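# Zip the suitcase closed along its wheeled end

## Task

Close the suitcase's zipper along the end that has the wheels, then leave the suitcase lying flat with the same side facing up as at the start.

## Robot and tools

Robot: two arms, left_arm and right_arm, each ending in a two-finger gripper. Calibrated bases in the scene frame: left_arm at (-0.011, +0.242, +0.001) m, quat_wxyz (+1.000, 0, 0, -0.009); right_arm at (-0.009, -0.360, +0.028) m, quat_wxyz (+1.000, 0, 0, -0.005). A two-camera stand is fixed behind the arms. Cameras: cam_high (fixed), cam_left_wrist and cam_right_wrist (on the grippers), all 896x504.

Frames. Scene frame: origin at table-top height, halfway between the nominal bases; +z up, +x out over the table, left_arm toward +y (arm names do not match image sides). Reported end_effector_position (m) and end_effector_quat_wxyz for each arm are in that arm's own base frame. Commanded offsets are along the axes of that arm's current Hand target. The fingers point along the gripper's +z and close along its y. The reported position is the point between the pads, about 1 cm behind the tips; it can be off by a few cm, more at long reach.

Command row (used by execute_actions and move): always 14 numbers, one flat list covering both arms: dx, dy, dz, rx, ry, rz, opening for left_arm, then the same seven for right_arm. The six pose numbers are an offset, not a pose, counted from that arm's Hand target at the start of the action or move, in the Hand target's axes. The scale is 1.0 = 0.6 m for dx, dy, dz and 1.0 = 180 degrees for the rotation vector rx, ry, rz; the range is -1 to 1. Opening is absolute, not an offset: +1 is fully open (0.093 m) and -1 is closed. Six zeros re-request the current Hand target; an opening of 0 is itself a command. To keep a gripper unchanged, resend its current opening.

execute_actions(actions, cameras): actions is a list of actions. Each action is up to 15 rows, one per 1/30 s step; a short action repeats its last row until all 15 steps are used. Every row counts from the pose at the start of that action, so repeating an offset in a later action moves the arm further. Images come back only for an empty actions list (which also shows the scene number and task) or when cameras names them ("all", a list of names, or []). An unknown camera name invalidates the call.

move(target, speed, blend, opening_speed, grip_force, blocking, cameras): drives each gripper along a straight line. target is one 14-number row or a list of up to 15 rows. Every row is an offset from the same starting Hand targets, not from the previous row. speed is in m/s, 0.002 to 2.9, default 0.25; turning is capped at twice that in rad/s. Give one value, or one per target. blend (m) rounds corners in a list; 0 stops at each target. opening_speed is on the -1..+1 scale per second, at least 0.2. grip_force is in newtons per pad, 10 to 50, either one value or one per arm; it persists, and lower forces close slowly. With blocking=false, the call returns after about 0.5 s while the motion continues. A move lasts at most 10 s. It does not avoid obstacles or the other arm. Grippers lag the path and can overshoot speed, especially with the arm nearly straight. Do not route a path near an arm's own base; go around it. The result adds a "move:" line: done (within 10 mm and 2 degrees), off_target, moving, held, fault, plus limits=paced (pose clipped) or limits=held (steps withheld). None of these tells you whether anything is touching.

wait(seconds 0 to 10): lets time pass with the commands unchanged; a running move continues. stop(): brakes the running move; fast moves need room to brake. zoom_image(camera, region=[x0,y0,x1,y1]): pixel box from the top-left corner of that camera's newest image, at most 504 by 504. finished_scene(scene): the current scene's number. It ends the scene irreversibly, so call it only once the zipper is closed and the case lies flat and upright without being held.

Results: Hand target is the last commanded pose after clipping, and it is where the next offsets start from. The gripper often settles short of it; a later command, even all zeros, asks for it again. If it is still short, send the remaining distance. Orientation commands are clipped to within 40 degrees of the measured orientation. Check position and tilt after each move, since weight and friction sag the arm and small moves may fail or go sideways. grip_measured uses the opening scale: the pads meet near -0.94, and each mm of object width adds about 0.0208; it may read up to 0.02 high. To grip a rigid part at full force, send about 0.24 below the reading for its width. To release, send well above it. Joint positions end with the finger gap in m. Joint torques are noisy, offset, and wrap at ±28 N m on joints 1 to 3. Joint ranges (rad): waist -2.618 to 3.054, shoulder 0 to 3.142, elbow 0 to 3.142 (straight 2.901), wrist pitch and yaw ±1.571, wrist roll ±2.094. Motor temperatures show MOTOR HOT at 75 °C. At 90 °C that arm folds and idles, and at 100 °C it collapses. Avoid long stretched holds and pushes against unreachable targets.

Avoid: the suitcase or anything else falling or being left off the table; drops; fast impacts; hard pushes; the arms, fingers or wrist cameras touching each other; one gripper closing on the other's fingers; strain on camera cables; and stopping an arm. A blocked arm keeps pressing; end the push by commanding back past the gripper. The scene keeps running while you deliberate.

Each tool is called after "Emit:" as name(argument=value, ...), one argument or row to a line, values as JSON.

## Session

Emit:
execute_actions(
  actions=[],
)

Scene clock: 0.00 s.
left_arm: end_effector_position=(+0.3799, +0.0544, +0.0764) grip_measured=+1.000 end_effector_quat_wxyz=(+0.551, -0.088, +0.820, +0.128) | right_arm: end_effector_position=(+0.3784, -0.0114, +0.0649) grip_measured=+1.000 end_effector_quat_wxyz=(+0.513, +0.041, +0.855, -0.060)
Joint positions: left_arm=[0.012 1.597 0.356 0.855 -0.3 0.001 0.093] | right_arm=[0.056 1.539 0.39 0.654 0.194 0.036 0.093]
Joint velocities: within noise
Joint torques (N m): no reading
Motor temperatures (°C): left_arm=[30 37 34 29 28 27 29] | right_arm=[30 36 32 29 31 25 26]
Heat: left arm: 37 °C; right arm: 36 °C.
Hand target: left_arm +0.3866, +0.0551, +0.0920; +0.572, -0.093, +0.805, +0.126 | right_arm +0.3833, -0.0115, +0.0749; +0.527, +0.044, +0.847, -0.059
Tool commands: left_gripper/opening=+1.0 right_gripper/opening=+1.0

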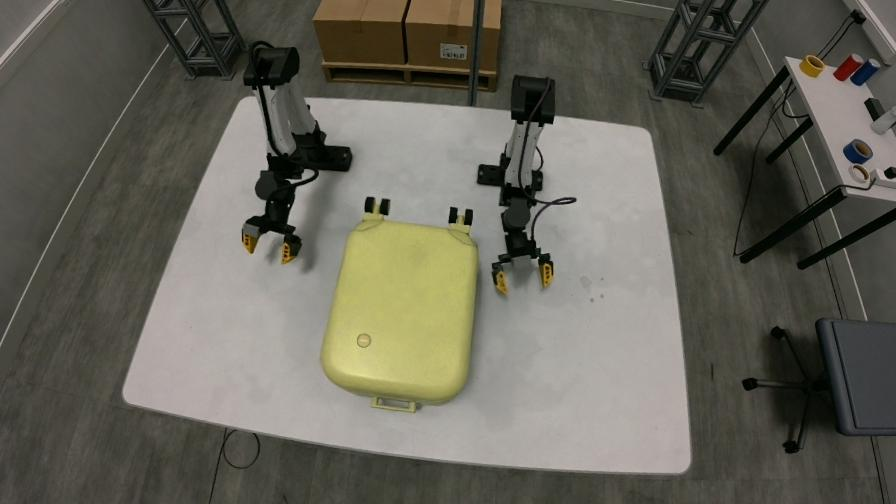

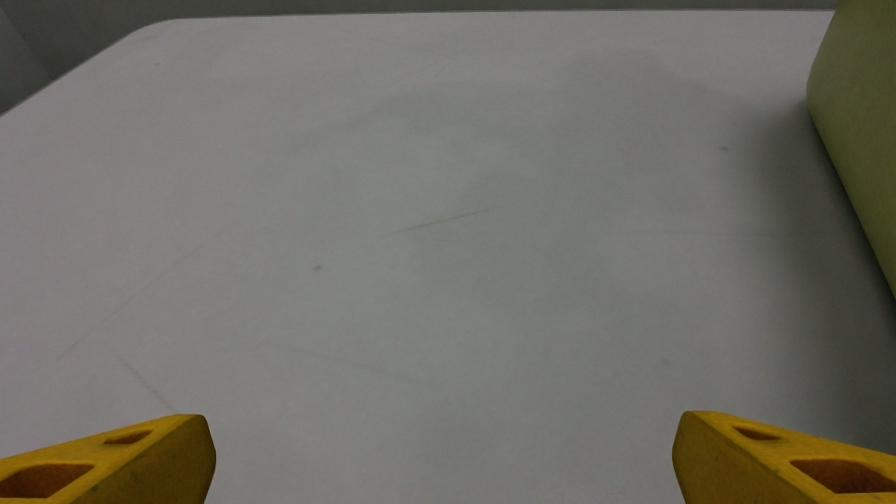

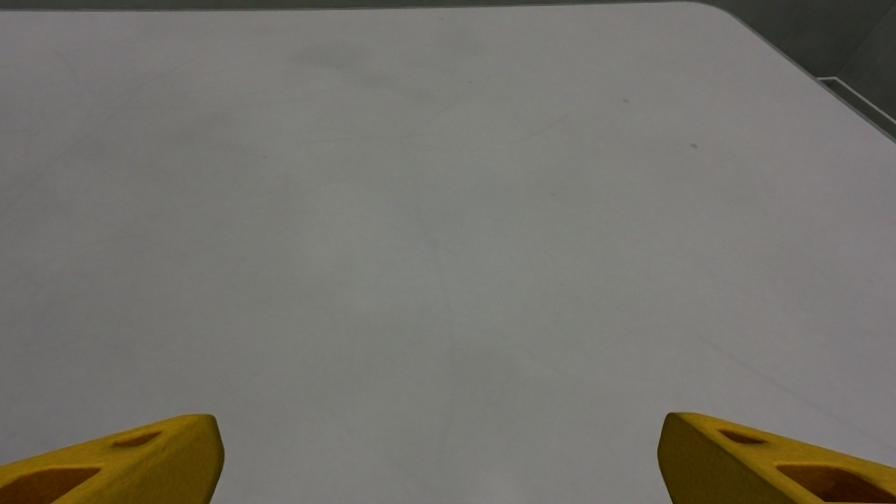

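Emit:
zoom_image(
  camera="cam_high",
  region=[310, 190, 490, 290],
)

Scaled by 2.800.

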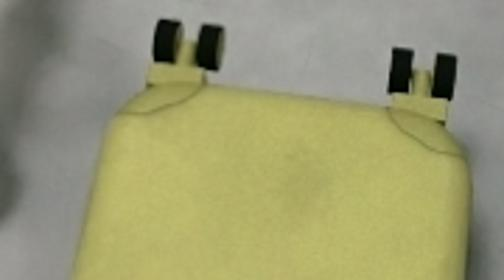

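Emit:
move(
  target=[0, 0, 0, 0.467, -0.048, 0.155, -0.5, 0, 0, 0, -0.374, -0.022, -0.183, -0.5],
  speed=0.35,
  cameras=["cam_left_wrist", "cam_right_wrist"],
)

Scene clock: 19.80 s.
left_arm: end_effector_position=(+0.3827, +0.0534, +0.0883) grip_measured=-0.498 end_effector_quat_wxyz=(+0.492, +0.475, +0.664, -0.302) | right_arm: end_effector_position=(+0.3797, -0.0120, +0.0693) grip_measured=-0.498 end_effector_quat_wxyz=(+0.446, -0.478, +0.707, +0.270)
Joint positions: left_arm=[0.557 2.228 1.534 -1.294 1.198 2.086 0.021] | right_arm=[-0.437 2.022 1.237 -0.797 -1.096 -1.633 0.021]
Joint torques (N m): left_arm=[-0.43 -7.86 7.58 -0.64 0.39 0.24] | right_arm=[0.08 -7.54 6.84 0.19 -0.87 -0.09]
Motor temperatures (°C): left_arm=[30 38 36 32 28 27 29] | right_arm=[30 38 33 34 31 25 26]
Heat: left arm: 38 °C; right arm: 38 °C.
Hand target: left_arm +0.3866, +0.0551, +0.0920; +0.497, +0.497, +0.640, -0.311 | right_arm +0.3833, -0.0115, +0.0749; +0.453, -0.481, +0.699, +0.274
Off the commanded pose: left_arm 0.006 m, 4 deg | right_arm 0.007 m, 1 deg.
joint sent to its limit (left arm) — joint 6 (wrist roll), upper limit. The joint targets are off in position and orientation.
move: off_target (left_arm)
Images, in order (width x height): cam_left_wrist 896x504, cam_right_wrist 896x504.

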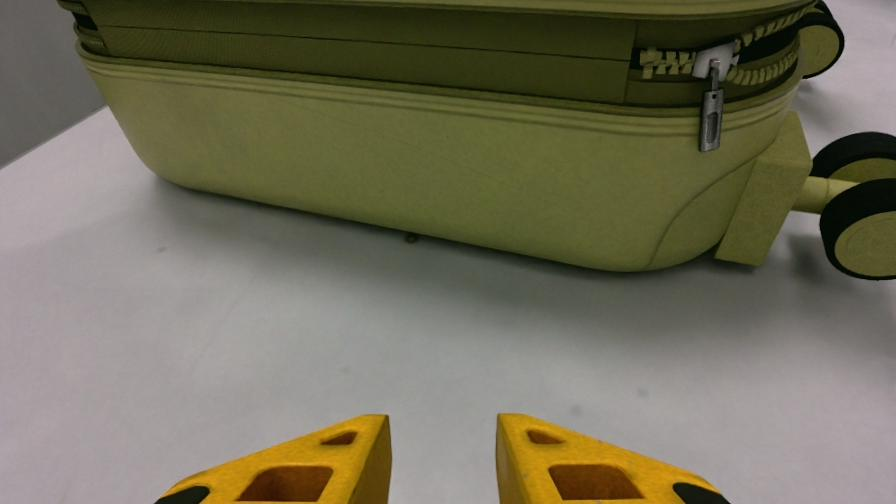

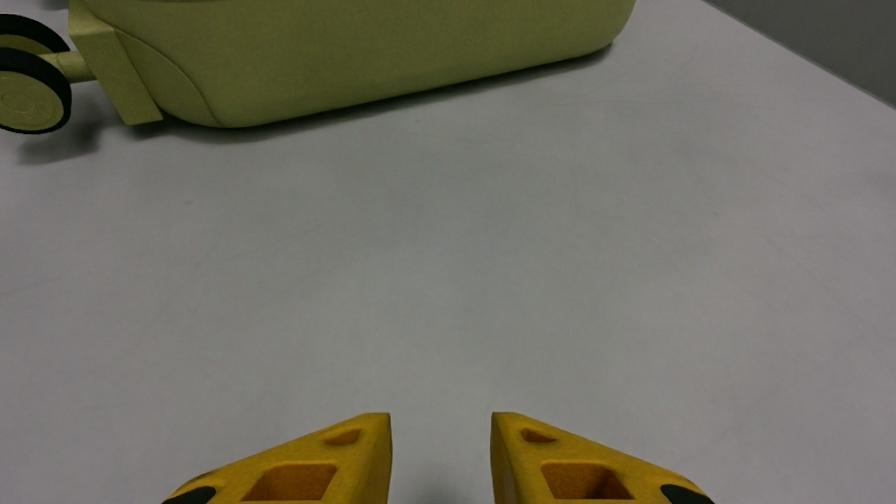

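Emit:
move(
  target=[
    [-0.0563, 0.1078, 0.2135, 0.1059, -0.0616, -0.0064, -1, 0, 0, 0, 0, 0, 0, -0.5],
    [-0.1233, 0.0438, 0.3963, 0.1059, -0.0616, -0.0064, -1, 0, 0, 0, 0, 0, 0, -0.5],
  ],
  speed=[0.25, 0.08],
  cameras=["cam_high"],
)

Scene clock: 68.03 s.
left_arm: end_effector_position=(+0.4932, -0.1547, +0.0727) grip_measured=-0.984 end_effector_quat_wxyz=(+0.459, +0.505, +0.547, -0.485) | right_arm: end_effector_position=(+0.3797, -0.0120, +0.0693) grip_measured=-0.498 end_effector_quat_wxyz=(+0.446, -0.478, +0.707, +0.270)
Joint positions: left_arm=[0.026 2.682 2.177 -1.185 1.461 1.624 0] | right_arm=[-0.437 2.022 1.237 -0.797 -1.096 -1.633 0.021]
Joint torques (N m): left_arm=[-2.44 -15.41 4.81 0.29 0.26 0] | right_arm=[-0.35 -7.45 6.82 0.19 -0.93 -0.12]
Motor temperatures (°C): left_arm=[30 46 38 30 29 27 29] | right_arm=[29 44 37 29 31 25 26]
Heat: left arm: 46 °C; right arm: 44 °C.
Hand target: left_arm +0.4898, -0.1730, +0.0900; +0.464, +0.534, +0.534, -0.464 | right_arm +0.3833, -0.0115, +0.0749; +0.453, -0.481, +0.699, +0.274
Off the commanded pose: left_arm 0.025 m, 4 deg | right_arm 0.007 m, 1 deg.
move: off_target (left_arm)
Images, in order (width x height): cam_high 896x504.

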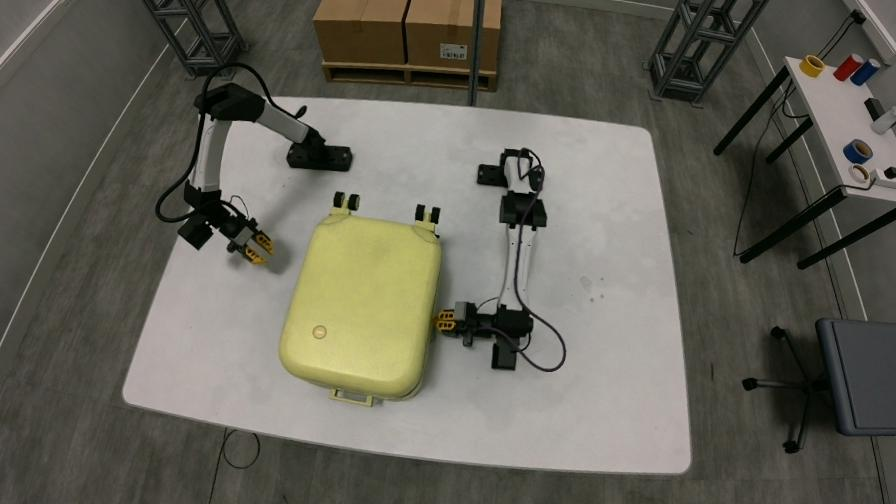

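Emit:
move(
  target=[
    [-0.1553, -0.0663, -0.2125, 0, 0, 0, -1, -0.0602, 0.0898, -0.1725, 0, 0, 0, 0.7],
    [-0.3078, -0.4163, 0.0353, -0.3779, 0.0576, -0.0943, -1, -0.2588, 0.325, -0.061, 0.3124, 0.0581, 0.2055, 0.7],
    [-0.0825, -0.3797, 0.2292, -0.3779, 0.0576, -0.0943, -1, -0.2588, 0.325, -0.061, 0.3124, 0.0581, 0.2055, 0.7],
  ],
  speed=[0.3, 0.3, 0.25],
  blend=[0.03, 0.02, 0],
  cameras=["cam_high", "cam_left_wrist"],
)

Scene clock: 178.97 s.
left_arm: end_effector_position=(+0.2592, -0.3138, +0.1118) grip_measured=-0.984 end_effector_quat_wxyz=(+0.549, +0.157, +0.816, -0.091) | right_arm: end_effector_position=(+0.2113, +0.1028, +0.2111) grip_measured=+0.698 end_effector_quat_wxyz=(+0.450, -0.008, +0.893, +0.003)
Joint positions: left_arm=[-1.16 1.6 0.654 0.412 -0.73 -0.352 0] | right_arm=[0.925 0.796 0.821 -0.903 0.688 0.651 0.079]
Joint torques (N m): left_arm=[-0.28 -4.53 5.63 2.2 -0.43 0.13] | right_arm=[0.12 0.28 8.65 1.6 0.51 0.19]
Motor temperatures (°C): left_arm=[30 75 35 30 28 27 29] | right_arm=[29 47 38 29 30 25 25]
Heat: left arm: 75 °C; right arm: 47 °C. Fold the left arm in close to its base, or ease its load, before you think long.
Hand target: left_arm +0.2619, -0.3159, +0.1198; +0.565, +0.142, +0.806, -0.100 | right_arm +0.2099, +0.0999, +0.2199; +0.454, +0.000, +0.891, +0.000
Off the commanded pose: left_arm 0.009 m, 3 deg | right_arm 0.009 m, 1 deg.
MOTOR HOT: joint 2 (shoulder) of the left arm reports 75 °C; the controller's stop level is 90 °C. To cool a motor, set the load down, stop pushing, or move to a pose that needs little force.
move: off_target (left_arm)
Images, in order (width x height): cam_high 896x504, cam_left_wrist 896x504.

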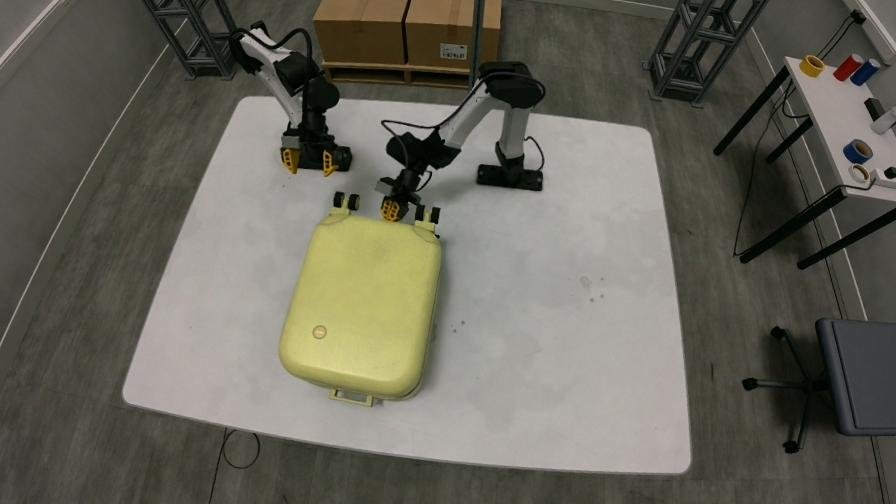

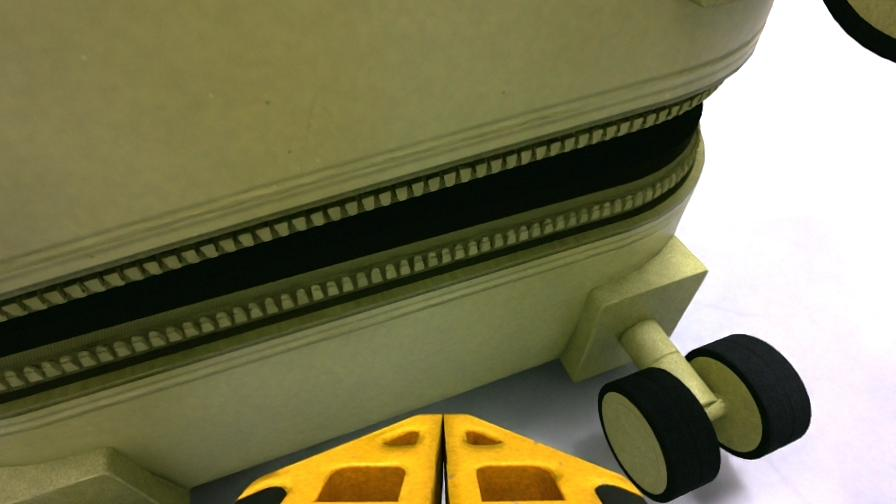

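Emit:
move(
  target=[
    [0.0862, 0, 0.0313, 0, 0, 0, -1, 0, 0, 0, 0, 0, 0, 0.7],
    [0.0133, 0.0685, 0.2305, 0, 0, 0, -1, 0, 0, 0, 0, 0, 0, 0.7],
  ],
  speed=[0.15, 0.08],
  cameras=["cam_high"],
)

Scene clock: 189.00 s.
left_arm: end_effector_position=(+0.3776, -0.3176, +0.0486) grip_measured=-0.984 end_effector_quat_wxyz=(+0.545, +0.158, +0.818, -0.091) | right_arm: end_effector_position=(+0.2113, +0.1028, +0.2111) grip_measured=+0.698 end_effector_quat_wxyz=(+0.450, -0.008, +0.893, +0.003)
Joint positions: left_arm=[-0.848 2.028 0.844 0.738 -0.451 -0.18 0] | right_arm=[0.925 0.796 0.821 -0.903 0.688 0.651 0.079]
Joint torques (N m): left_arm=[1.69 -6.8 9.06 2.07 -0.09 0.17] | right_arm=[0.35 0.72 8.51 1.56 0.46 0.15]
Motor temperatures (°C): left_arm=[30 68 36 33 28 27 29] | right_arm=[29 45 39 29 30 25 25]
Heat: left arm: 68 °C; right arm: 45 °C.
Hand target: left_arm +0.3955, -0.3210, +0.0651; +0.565, +0.142, +0.806, -0.100 | right_arm +0.2099, +0.0999, +0.2199; +0.454, +0.000, +0.891, +0.000
Off the commanded pose: left_arm 0.025 m, 3 deg | right_arm 0.009 m, 1 deg.
MOTOR HOT: cleared for the motors of the left arm.
move: off_target (left_arm)
Images, in order (width x height): cam_high 896x504.

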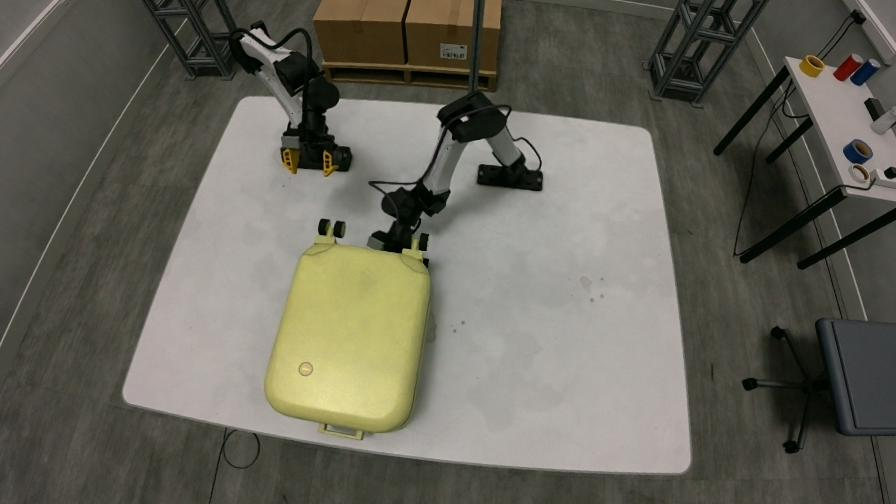

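Emit:
move(
  target=[
    [0.0177, -0.0683, -0.2192, 0, 0, 0, -1, 0, 0, 0, 0, 0, 0, 0.7],
    [-0.2073, 0.0582, -0.4293, 0, 0, 0, -1, -0.047, 0.11, 0.1215, 0, 0, 0, 0.7],
    [-0.1125, 0.2888, -0.4463, 0.1603, -0.0381, -0.0708, -1, -0.047, 0.11, 0.1215, 0, 0, 0, 0.7],
    [-0.0417, 0.3103, -0.2022, 0.1603, -0.0381, -0.0708, -0.5, -0.047, 0.11, 0.1215, 0, 0, 0, 0.7],
  ],
  speed=[0.25, 0.3, 0.3, 0.25],
  blend=[0.02, 0.03, 0.03, 0],
  cameras=["cam_left_wrist", "cam_right_wrist"],
)

Scene clock: 219.90 s.
left_arm: end_effector_position=(+0.3532, -0.1101, +0.1187) grip_measured=-0.502 end_effector_quat_wxyz=(+0.522, +0.175, +0.746, -0.376) | right_arm: end_effector_position=(+0.2751, +0.1540, +0.1836) grip_measured=+0.698 end_effector_quat_wxyz=(+0.433, -0.010, +0.901, -0.028)
Joint positions: left_arm=[0.061 1.616 0.402 0.932 0.896 -0.171 0.021] | right_arm=[0.842 1.175 0.895 -0.626 0.657 0.586 0.079]
Joint torques (N m): left_arm=[-0.51 -3.73 5.9 2.23 -0.09 -0.01] | right_arm=[-0.5 -2.09 8.95 2.56 0.15 -0.13]
Motor temperatures (°C): left_arm=[30 56 39 36 28 27 29] | right_arm=[29 40 40 32 30 25 25]
Heat: left arm: 56 °C; right arm: 40 °C.
Hand target: left_arm +0.3602, -0.1099, +0.1299; +0.544, +0.183, +0.732, -0.367 | right_arm +0.2854, +0.1659, +0.2000; +0.454, +0.000, +0.891, +0.000
Off the commanded pose: left_arm 0.013 m, 3 deg | right_arm 0.023 m, 4 deg.
move: off_target (left_arm, right_arm); target 4's new opening was sent with left_arm's hand 0.013 m and 3 deg from that target
Images, in order (width x height): cam_left_wrist 896x504, cam_right_wrist 896x504.

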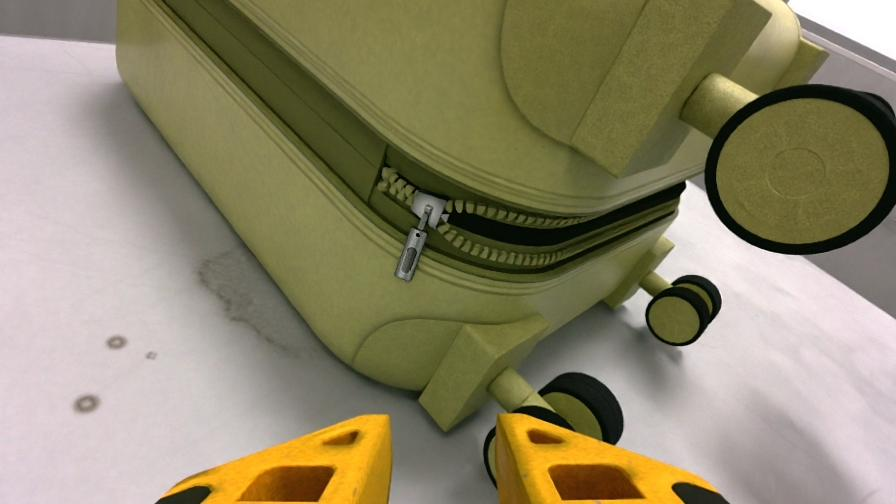

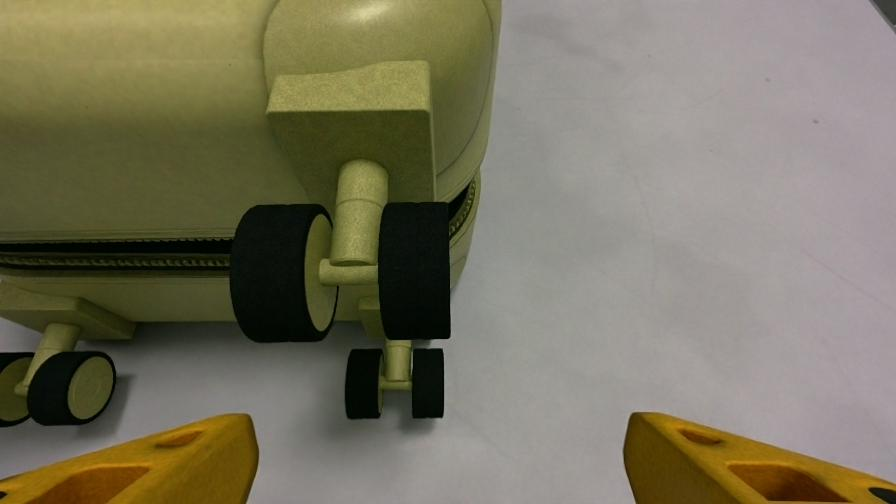

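Emit:
move(
  target=[0, 0, 0, 0, 0, 0, -0.5, -0.0158, 0.0493, 0.0488, 0, 0, 0, 0.7],
  speed=0.12,
  cameras=["cam_right_wrist"],
)

Scene clock: 234.80 s.
left_arm: end_effector_position=(+0.3532, -0.1101, +0.1187) grip_measured=-0.502 end_effector_quat_wxyz=(+0.522, +0.175, +0.746, -0.376) | right_arm: end_effector_position=(+0.3023, +0.1849, +0.1735) grip_measured=+0.698 end_effector_quat_wxyz=(+0.432, -0.014, +0.902, -0.028)
Joint positions: left_arm=[0.061 1.616 0.402 0.932 0.896 -0.171 0.021] | right_arm=[0.841 1.346 0.971 -0.531 0.651 0.579 0.079]
Joint torques (N m): left_arm=[-0.49 -3.73 5.94 2.24 -0.08 -0.01] | right_arm=[-0.68 -3.9 8.7 2.59 0.2 -0.09]
Heat: left arm: 53 °C; right arm: 41 °C.
Hand target: left_arm +0.3602, -0.1099, +0.1299; +0.544, +0.183, +0.732, -0.367 | right_arm +0.3147, +0.1955, +0.1905; +0.454, +0.000, +0.891, +0.000
Off the commanded pose: left_arm 0.013 m, 3 deg | right_arm 0.024 m, 5 deg.
move: off_target (left_arm, right_arm)
Images, in order (width x height): cam_right_wrist 896x504.

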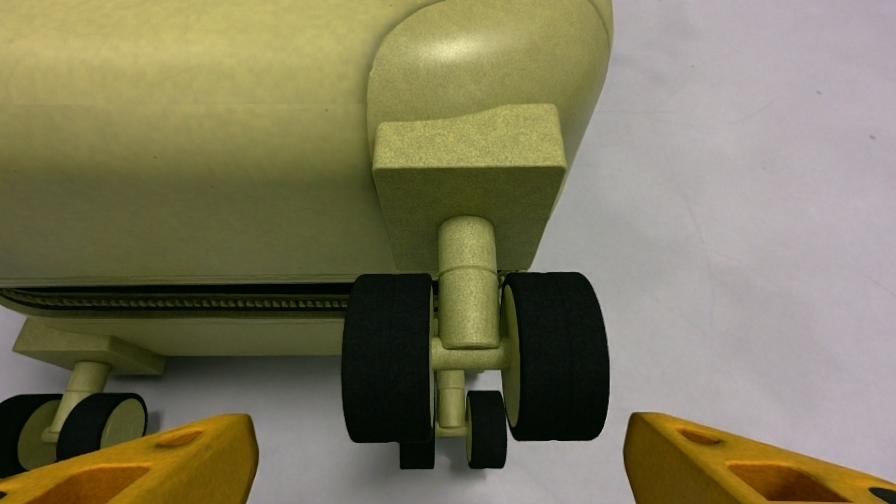

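Emit:
move(
  target=[0, 0, 0, 0, 0, 0, -0.5, -0.005, -0.0133, 0.0583, 0, 0, 0, 0.7],
  speed=0.08,
  cameras=["cam_right_wrist"],
)

Scene clock: 241.77 s.
left_arm: end_effector_position=(+0.3532, -0.1101, +0.1187) grip_measured=-0.502 end_effector_quat_wxyz=(+0.522, +0.175, +0.746, -0.376) | right_arm: end_effector_position=(+0.3361, +0.1814, +0.1647) grip_measured=+0.698 end_effector_quat_wxyz=(+0.437, -0.007, +0.899, -0.018)
Joint positions: left_arm=[0.061 1.616 0.402 0.932 0.896 -0.171 0.021] | right_arm=[0.74 1.415 0.971 -0.389 0.582 0.494 0.079]
Joint torques (N m): left_arm=[-0.51 -3.74 5.94 2.24 -0.08 -0.01] | right_arm=[-0.53 -3.97 6.45 2.75 0.13 -0.02]
Heat: left arm: 52 °C; right arm: 41 °C.
Hand target: left_arm +0.3602, -0.1099, +0.1299; +0.544, +0.183, +0.732, -0.367 | right_arm +0.3447, +0.1876, +0.1724; +0.454, +0.000, +0.891, +0.000
Off the commanded pose: left_arm 0.013 m, 3 deg | right_arm 0.013 m, 3 deg.
move: off_target (left_arm, right_arm)
Images, in order (width x height): cam_right_wrist 896x504.

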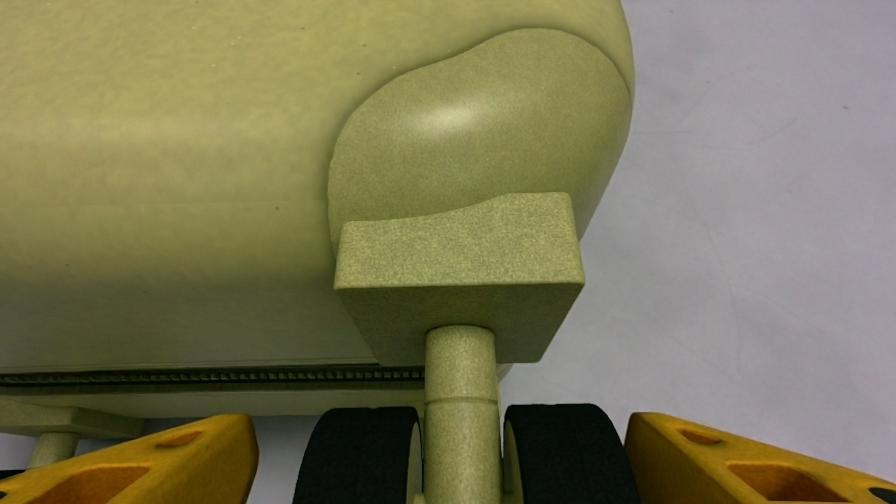

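Emit:
move(
  target=[
    [0, 0, 0, 0, 0, 0, -0.5, 0, -0.013, 0, 0, 0, 0, 0.75],
    [0, 0, 0, 0, 0, 0, -0.5, 0, -0.013, 0.013, 0, 0, 0, 0.75],
    [0, 0, 0, 0, 0, 0, -0.5, 0, -0.013, 0.013, 0, 0, 0, -0.3],
  ],
  speed=0.06,
  opening_speed=0.8,
  cameras=["cam_right_wrist"],
)

Scene clock: 251.27 s.
left_arm: end_effector_position=(+0.3532, -0.1101, +0.1187) grip_measured=-0.502 end_effector_quat_wxyz=(+0.522, +0.175, +0.746, -0.376) | right_arm: end_effector_position=(+0.3432, +0.1770, +0.1625) grip_measured=+0.042 end_effector_quat_wxyz=(+0.438, -0.008, +0.899, -0.012)
Joint positions: left_arm=[0.061 1.616 0.402 0.932 0.896 -0.171 0.021] | right_arm=[0.706 1.416 0.957 -0.349 0.55 0.462 0.047]
Joint torques (N m): left_arm=[-0.5 -3.73 5.96 2.25 -0.08 0] | right_arm=[-0.36 -4.34 5.87 2.81 0.12 -0.01]
Motor temperatures (°C): left_arm=[29 50 38 40 28 27 29] | right_arm=[29 40 40 38 29 25 25]
Heat: left arm: 50 °C; right arm: 40 °C.
Hand target: left_arm +0.3602, -0.1099, +0.1299; +0.544, +0.183, +0.732, -0.367 | right_arm +0.3511, +0.1798, +0.1678; +0.454, +0.000, +0.891, +0.000
Off the commanded pose: left_arm 0.013 m, 3 deg | right_arm 0.010 m, 3 deg.
move: off_target (left_arm, right_arm); target 3's new opening was sent with right_arm's hand 0.011 m and 3 deg from that target
Images, in order (width x height): cam_right_wrist 896x504.

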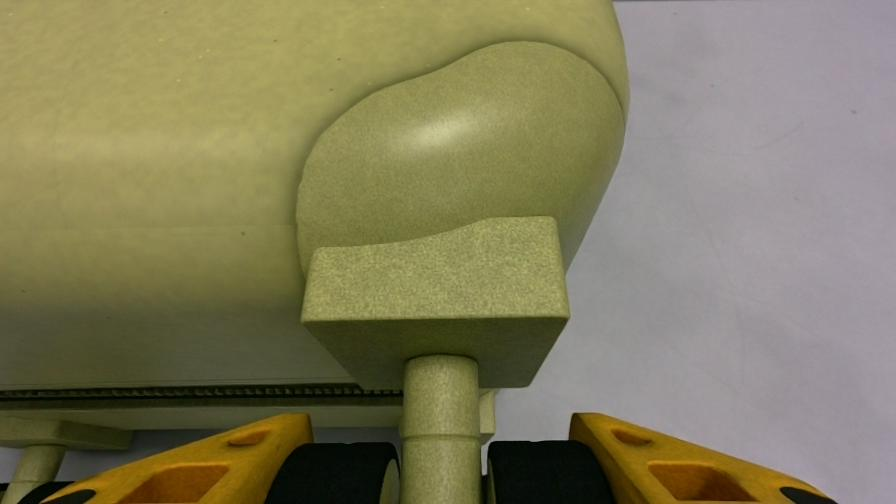

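Emit:
move(
  target=[-0.0163, 0.0123, 0.1242, 0, 0, 0, -0.5, 0, 0, 0, 0, 0, 0, -0.3],
  speed=0.15,
  cameras=["cam_left_wrist"],
)

Scene clock: 263.57 s.
left_arm: end_effector_position=(+0.4063, -0.1552, +0.1077) grip_measured=-0.502 end_effector_quat_wxyz=(+0.514, +0.174, +0.753, -0.372) | right_arm: end_effector_position=(+0.3432, +0.1770, +0.1625) grip_measured=+0.034 end_effector_quat_wxyz=(+0.438, -0.008, +0.899, -0.012)
Joint positions: left_arm=[-0.103 1.826 0.609 0.952 0.732 -0.22 0.021] | right_arm=[0.706 1.416 0.957 -0.349 0.55 0.462 0.047]
Joint torques (N m): left_arm=[-0.43 -5.35 7.72 2.35 -0.11 -0.01] | right_arm=[-0.59 -4.62 6 2.73 0.09 -0.05]
Heat: left arm: 49 °C; right arm: 40 °C.
Hand target: left_arm +0.4179, -0.1585, +0.1262; +0.544, +0.183, +0.732, -0.367 | right_arm +0.3511, +0.1798, +0.1678; +0.454, +0.000, +0.891, +0.000
Off the commanded pose: left_arm 0.022 m, 4 deg | right_arm 0.010 m, 3 deg.
move: off_target (left_arm, right_arm)
Images, in order (width x height): cam_left_wrist 896x504.

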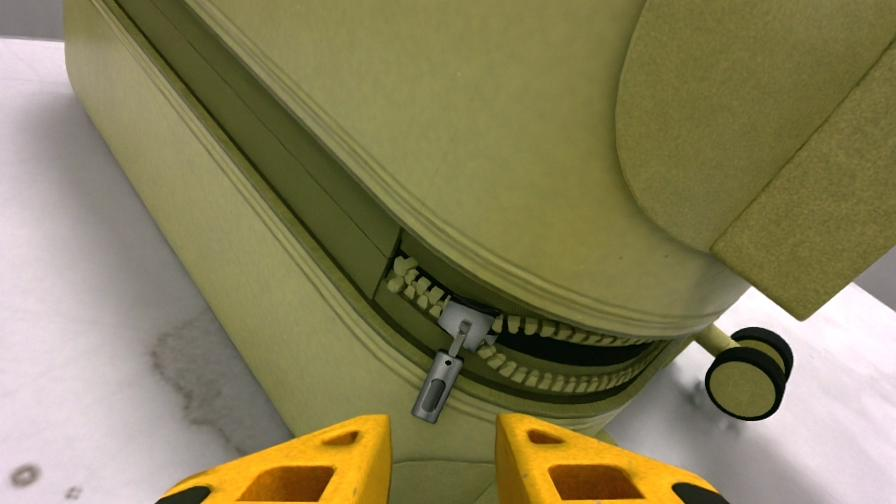

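Emit:
move(
  target=[0, -0.0045, 0.0612, 0, 0, 0, -0.5, 0, 0, 0, 0, 0, 0, -0.3],
  speed=0.1,
  cameras=["cam_left_wrist"],
)

Scene clock: 275.13 s.
left_arm: end_effector_position=(+0.4259, -0.1806, +0.1037) grip_measured=-0.502 end_effector_quat_wxyz=(+0.513, +0.179, +0.752, -0.374) | right_arm: end_effector_position=(+0.3447, +0.1745, +0.1623) grip_measured=+0.034 end_effector_quat_wxyz=(+0.438, -0.006, +0.899, -0.014)
Joint positions: left_arm=[-0.17 1.912 0.706 0.955 0.678 -0.237 0.021] | right_arm=[0.698 1.416 0.956 -0.346 0.55 0.459 0.047]
Joint torques (N m): left_arm=[-1.01 -5.64 8.68 2.3 -0.29 -0.02] | right_arm=[-0.44 -4.48 5.6 2.64 0.16 0.01]
Heat: left arm: 48 °C; right arm: 42 °C.
Hand target: left_arm +0.4404, -0.1874, +0.1220; +0.544, +0.183, +0.732, -0.367 | right_arm +0.3511, +0.1798, +0.1678; +0.454, +0.000, +0.891, +0.000
Off the commanded pose: left_arm 0.024 m, 4 deg | right_arm 0.010 m, 3 deg.
move: off_target (left_arm, right_arm)
Images, in order (width x height): cam_left_wrist 896x504.

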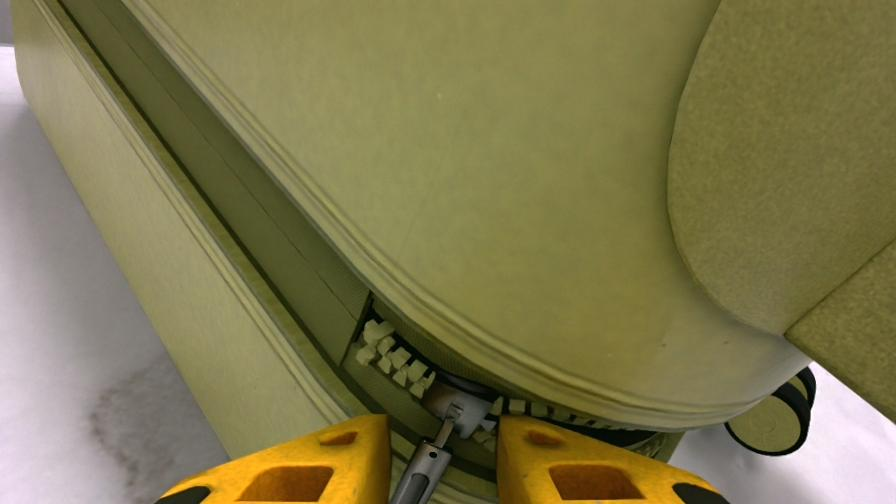

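Emit:
move(
  target=[
    [0, -0.003, 0.015, 0, 0, 0, -0.5, 0, 0, 0, 0, 0, 0, -0.3],
    [0, -0.003, 0.015, 0, 0, 0, -1, 0, 0, 0, 0, 0, 0, -0.3],
  ],
  speed=0.08,
  cameras=["cam_left_wrist"],
)

Scene clock: 281.37 s.
left_arm: end_effector_position=(+0.4333, -0.1879, +0.1042) grip_measured=-0.958 end_effector_quat_wxyz=(+0.516, +0.177, +0.751, -0.372) | right_arm: end_effector_position=(+0.3478, +0.1690, +0.1625) grip_measured=+0.034 end_effector_quat_wxyz=(+0.442, +0.005, +0.897, -0.021)
Joint positions: left_arm=[-0.192 1.935 0.736 0.958 0.649 -0.246 0] | right_arm=[0.688 1.419 0.954 -0.34 0.565 0.465 0.047]
Joint torques (N m): left_arm=[-0.91 -5.96 8.43 2.24 -0.21 0.02] | right_arm=[0.27 -4.59 6.24 2.72 0.06 -0.04]
Heat: left arm: 47 °C; right arm: 42 °C.
Hand target: left_arm +0.4451, -0.1952, +0.1214; +0.544, +0.183, +0.732, -0.367 | right_arm +0.3511, +0.1798, +0.1678; +0.454, +0.000, +0.891, +0.000
Off the commanded pose: left_arm 0.022 m, 4 deg | right_arm 0.012 m, 3 deg.
move: off_target (left_arm, right_arm); target 2's new opening was sent with left_arm's hand 0.023 m and 4 deg from that target
Images, in order (width x height): cam_left_wrist 896x504.

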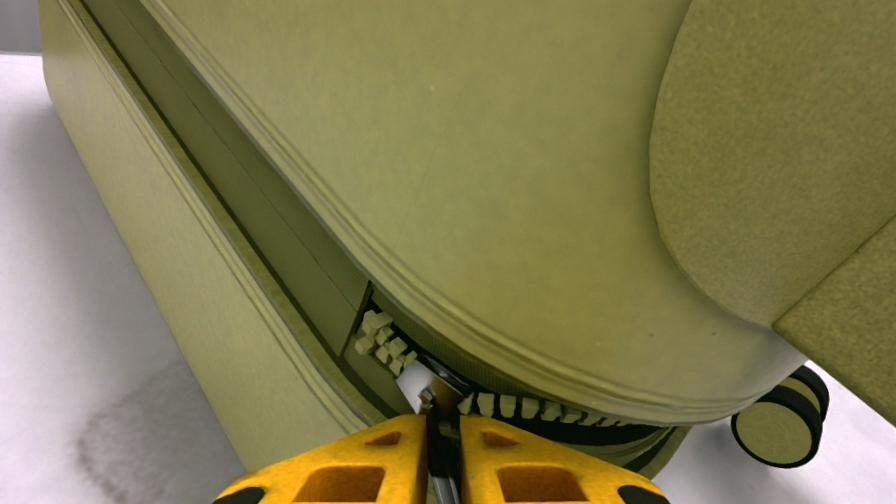

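Emit:
move(
  target=[0.0322, -0.1063, 0.0432, 0, 0, 0, -1, -0.0196, 0.05, 0.027, 0.03, 0, 0, -0.3],
  speed=0.1,
)

Emit:
move(
  target=[0.0215, -0.071, 0.0288, 0, 0, -0.08, -1, -0.01, 0.02, 0.012, 0, 0, 0, -0.3],
  speed=0.1,
  cameras=["cam_left_wrist"],
)

Scene clock: 292.10 s.
left_arm: end_effector_position=(+0.4552, -0.1847, +0.1044) grip_measured=-0.960 end_effector_quat_wxyz=(+0.575, +0.085, +0.769, -0.268) | right_arm: end_effector_position=(+0.3608, +0.1846, +0.1712) grip_measured=+0.034 end_effector_quat_wxyz=(+0.446, +0.028, +0.892, -0.065)
Joint positions: left_arm=[-0.305 1.935 0.726 1.007 0.235 -0.278 0] | right_arm=[0.741 1.548 1.112 -0.447 0.692 0.548 0.047]
Joint torques (N m): left_arm=[-7.47 -8.73 3.64 2.3 1.73 0.01] | right_arm=[1.22 -1.42 8.81 2.63 0.17 0.09]
Heat: left arm: 47 °C; right arm: 41 °C.
Hand target: left_arm +0.4132, -0.2592, +0.1214; +0.544, +0.183, +0.732, -0.367 | right_arm +0.3711, +0.2098, +0.1678; +0.454, +0.021, +0.890, -0.042
Off the commanded pose: left_arm 0.087 m, 17 deg | right_arm 0.027 m, 3 deg.
move: off_target (left_arm, right_arm)

Scene clock: 294.20 s.
left_arm: end_effector_position=(+0.4493, -0.1892, +0.1049) grip_measured=-0.982 end_effector_quat_wxyz=(+0.568, -0.060, +0.768, -0.291) | right_arm: end_effector_position=(+0.3630, +0.1867, +0.1735) grip_measured=+0.034 end_effector_quat_wxyz=(+0.441, +0.029, +0.893, -0.082)
Joint positions: left_arm=[-0.401 1.924 0.692 1.045 -0.006 -0.553 0] | right_arm=[0.75 1.582 1.165 -0.502 0.72 0.562 0.047]
Joint torques (N m): left_arm=[-10.81 -9.61 3.22 2.14 2.58 0.04] | right_arm=[1.17 -0.36 8.9 3.07 -0.05 -0.01]
Heat: left arm: 47 °C; right arm: 42 °C.
Hand target: left_arm +0.3918, -0.3019, +0.1214; +0.494, +0.090, +0.749, -0.432 | right_arm +0.3813, +0.2211, +0.1678; +0.454, +0.021, +0.890, -0.042
Off the commanded pose: left_arm 0.128 m, 25 deg | right_arm 0.039 m, 5 deg.
move: off_target (left_arm, right_arm)
Images, in order (width x height): cam_left_wrist 896x504.

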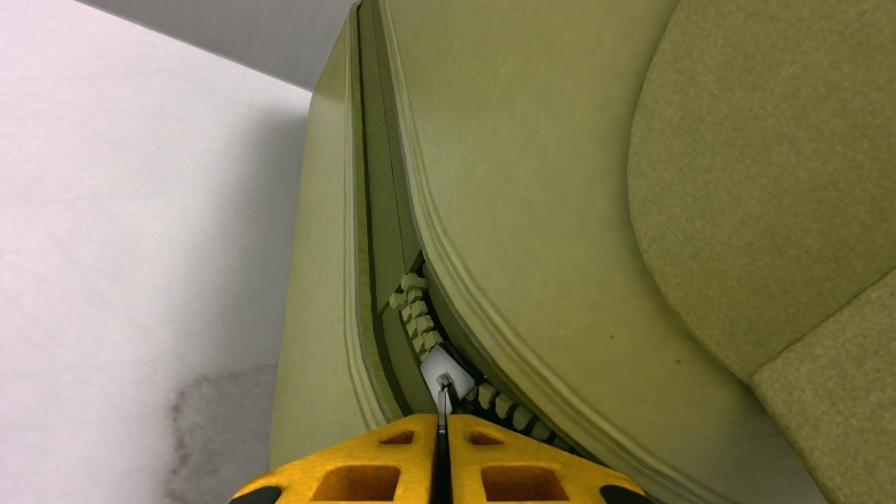

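Emit:
move(
  target=[0.0368, -0.0528, 0.032, 0, 0, -0.055, -1, -0.0098, 0.0167, 0.0135, 0, 0, 0, -0.3],
  speed=0.1,
)

Emit:
move(
  target=[0.0368, -0.0528, 0.032, 0, 0, 0, -1, -0.0049, 0.008, 0.0067, 0, 0, 0, -0.3],
  speed=0.1,
  cameras=["cam_high", "cam_left_wrist"],
)

Scene clock: 304.93 s.
left_arm: end_effector_position=(+0.4357, -0.2002, +0.1056) grip_measured=-0.982 end_effector_quat_wxyz=(+0.555, -0.155, +0.752, -0.320) | right_arm: end_effector_position=(+0.3675, +0.1804, +0.1714) grip_measured=+0.034 end_effector_quat_wxyz=(+0.432, +0.029, +0.895, -0.112)
Joint positions: left_arm=[-0.49 1.91 0.663 1.065 -0.168 -0.757 0] | right_arm=[0.741 1.62 1.207 -0.557 0.752 0.563 0.047]
Joint torques (N m): left_arm=[-13.82 -8.35 4.72 2.1 2.87 0.17] | right_arm=[2 -0.65 9.52 3.42 -0.32 0]
Motor temperatures (°C): left_arm=[34 49 37 42 33 27 29] | right_arm=[28 39 41 44 29 25 28]
Heat: left arm: 49 °C; right arm: 44 °C.
Hand target: left_arm +0.3758, -0.3418, +0.1184; +0.455, +0.025, +0.754, -0.473 | right_arm +0.3920, +0.2303, +0.1673; +0.454, +0.021, +0.890, -0.042
Off the commanded pose: left_arm 0.154 m, 30 deg | right_arm 0.056 m, 9 deg.
move: off_target (left_arm, right_arm)

Scene clock: 306.40 s.
left_arm: end_effector_position=(+0.4163, -0.2133, +0.1062) grip_measured=-0.982 end_effector_quat_wxyz=(+0.563, -0.201, +0.736, -0.319) | right_arm: end_effector_position=(+0.3674, +0.1666, +0.1685) grip_measured=+0.034 end_effector_quat_wxyz=(+0.417, +0.028, +0.897, -0.142)
Joint positions: left_arm=[-0.594 1.903 0.629 1.1 -0.34 -0.84 0] | right_arm=[0.721 1.632 1.224 -0.617 0.772 0.557 0.047]
Joint torques (N m): left_arm=[-16.13 -7.71 7.71 1.91 3.14 0.82] | right_arm=[3.77 -0.51 9.92 3.76 -0.54 0.04]
Heat: left arm: 49 °C; right arm: 45 °C.
Hand target: left_arm +0.3608, -0.3821, +0.1220; +0.455, +0.025, +0.754, -0.473 | right_arm +0.3974, +0.2347, +0.1671; +0.454, +0.021, +0.890, -0.042
Off the commanded pose: left_arm 0.178 m, 34 deg | right_arm 0.074 m, 12 deg.
move: off_target (left_arm, right_arm)
Images, in order (width x height): cam_high 896x504, cam_left_wrist 896x504.

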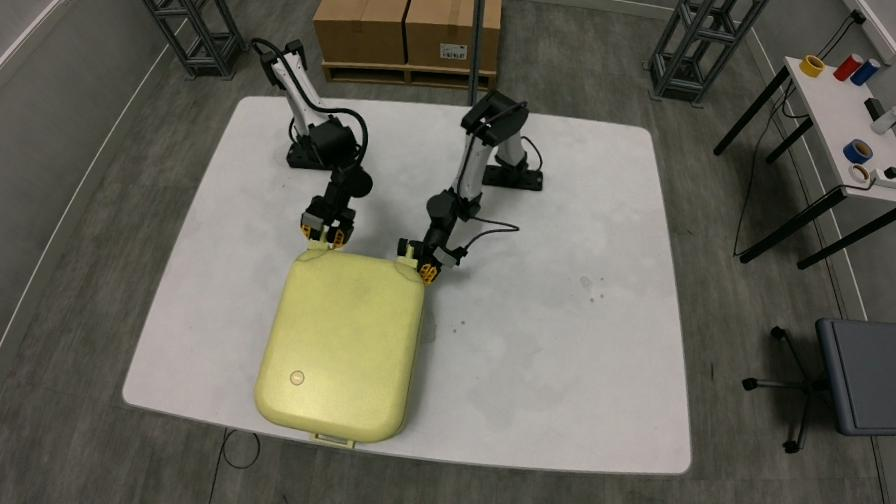

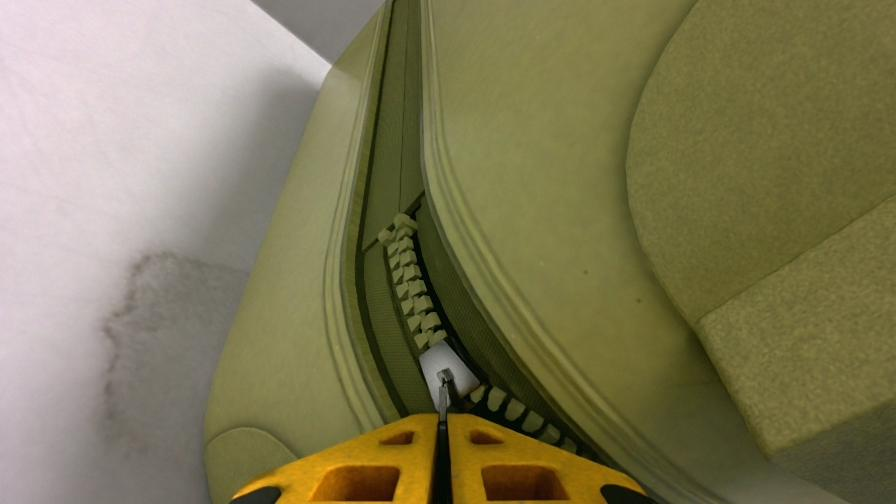

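Emit:
move(
  target=[0.0378, -0.0462, 0.0357, 0, 0, 0, -1, -0.0078, 0.05, 0.0108, 0, 0, 0, -0.3],
  speed=0.1,
)

Emit:
move(
  target=[0.0378, -0.0462, 0.0357, 0, 0, 0, -1, 0, 0.03, 0, 0, 0, 0, -0.3],
  speed=0.1,
  cameras=["cam_left_wrist"],
)

Scene clock: 317.63 s.
left_arm: end_effector_position=(+0.3936, -0.2360, +0.1077) grip_measured=-0.982 end_effector_quat_wxyz=(+0.573, -0.228, +0.723, -0.311) | right_arm: end_effector_position=(+0.3680, +0.1729, +0.1632) grip_measured=+0.037 end_effector_quat_wxyz=(+0.396, +0.035, +0.902, -0.168)
Joint positions: left_arm=[-0.726 1.904 0.627 1.102 -0.527 -0.892 0] | right_arm=[0.741 1.715 1.323 -0.741 0.801 0.632 0.047]
Joint torques (N m): left_arm=[-16.16 -6.3 11.07 1.79 3.48 1.23] | right_arm=[5.76 -1.25 11.49 4.11 -0.53 -0.18]
Motor temperatures (°C): left_arm=[43 49 37 40 38 27 29] | right_arm=[29 38 42 51 29 25 28]
Heat: left arm: 49 °C; right arm: 51 °C.
Hand target: left_arm +0.3488, -0.4220, +0.1221; +0.455, +0.025, +0.754, -0.473 | right_arm +0.4076, +0.2640, +0.1654; +0.454, +0.021, +0.890, -0.042
Off the commanded pose: left_arm 0.192 m, 37 deg | right_arm 0.099 m, 16 deg.
move: off_target (left_arm, right_arm)

Scene clock: 319.43 s.
left_arm: end_effector_position=(+0.3745, -0.2795, +0.1210) grip_measured=-0.982 end_effector_quat_wxyz=(+0.604, -0.225, +0.713, -0.276) | right_arm: end_effector_position=(+0.3610, +0.1970, +0.1683) grip_measured=+0.037 end_effector_quat_wxyz=(+0.396, +0.025, +0.901, -0.174)
Joint positions: left_arm=[-0.893 1.939 0.738 1.037 -0.764 -0.849 0] | right_arm=[0.807 1.772 1.415 -0.838 0.832 0.695 0.047]
Joint torques (N m): left_arm=[-13.23 -6.23 10.39 1.61 4.12 0.65] | right_arm=[2.51 -1.21 10.82 4.53 -0.5 -0.46]
Heat: left arm: 49 °C; right arm: 52 °C.
Hand target: left_arm +0.3367, -0.4620, +0.1222; +0.456, +0.023, +0.754, -0.472 | right_arm +0.4090, +0.2819, +0.1644; +0.454, +0.021, +0.890, -0.042
Off the commanded pose: left_arm 0.186 m, 41 deg; orientation clipped | right_arm 0.098 m, 17 deg.
move: off_target (left_arm, right_arm); limits=paced
Images, in order (width x height): cam_left_wrist 896x504.

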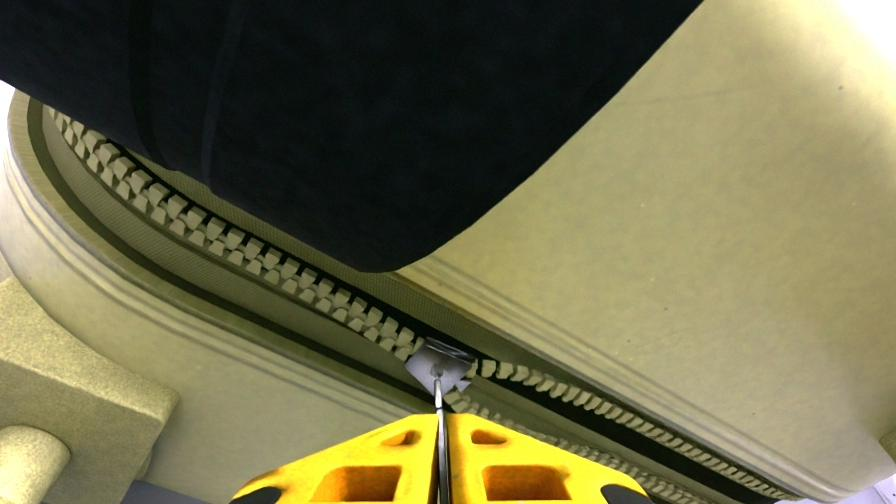

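Emit:
move(
  target=[0.0285, -0.0344, 0.0495, -0.099, -0.096, -0.019, -1, 0, 0, 0, 0, 0, 0, -0.3],
  speed=0.12,
  cameras=["cam_high", "cam_left_wrist"],
)

Scene clock: 331.17 s.
left_arm: end_effector_position=(+0.3784, -0.3651, +0.1159) grip_measured=-0.982 end_effector_quat_wxyz=(+0.621, -0.323, +0.656, -0.282) | right_arm: end_effector_position=(+0.3627, +0.2106, +0.1522) grip_measured=+0.037 end_effector_quat_wxyz=(+0.372, +0.043, +0.917, -0.135)
Joint positions: left_arm=[-1.054 2.225 1.166 0.909 -1.081 -1.016 0] | right_arm=[0.801 1.807 1.435 -0.827 0.743 0.749 0.047]
Joint torques (N m): left_arm=[-12.22 -8.61 12.49 0.77 2.25 1.45] | right_arm=[2.93 -3.11 10.7 4.39 0.28 -0.92]
Motor temperatures (°C): left_arm=[46 49 39 39 45 27 29] | right_arm=[29 37 44 58 29 25 28]
Heat: left arm: 49 °C; right arm: 58 °C.
Hand target: left_arm +0.3369, -0.5019, +0.1203; +0.547, -0.141, +0.742, -0.362 | right_arm +0.4090, +0.2819, +0.1644; +0.454, +0.021, +0.890, -0.042
Off the commanded pose: left_arm 0.143 m, 26 deg | right_arm 0.086 m, 15 deg.
move: off_target (left_arm, right_arm)
Images, in order (width x height): cam_high 896x504, cam_left_wrist 896x504.

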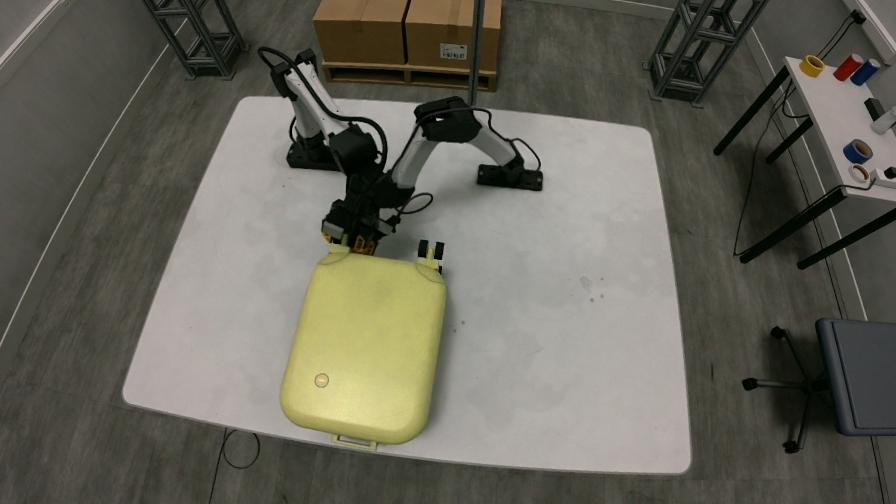

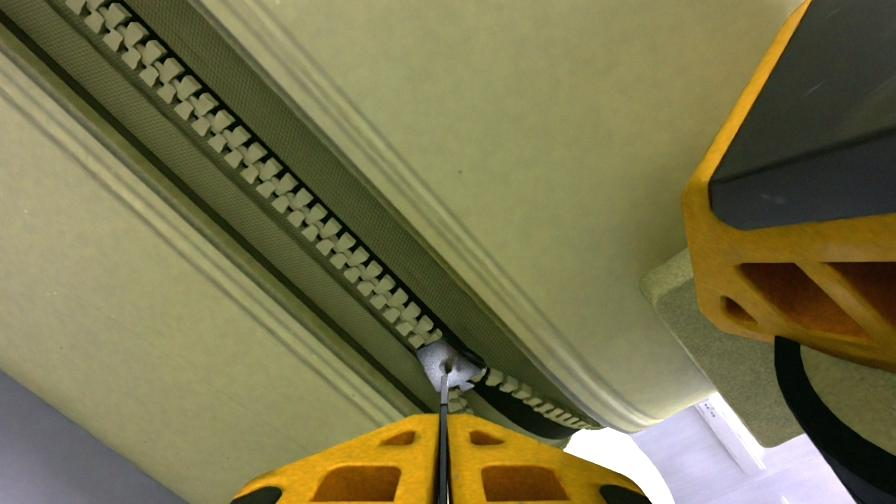

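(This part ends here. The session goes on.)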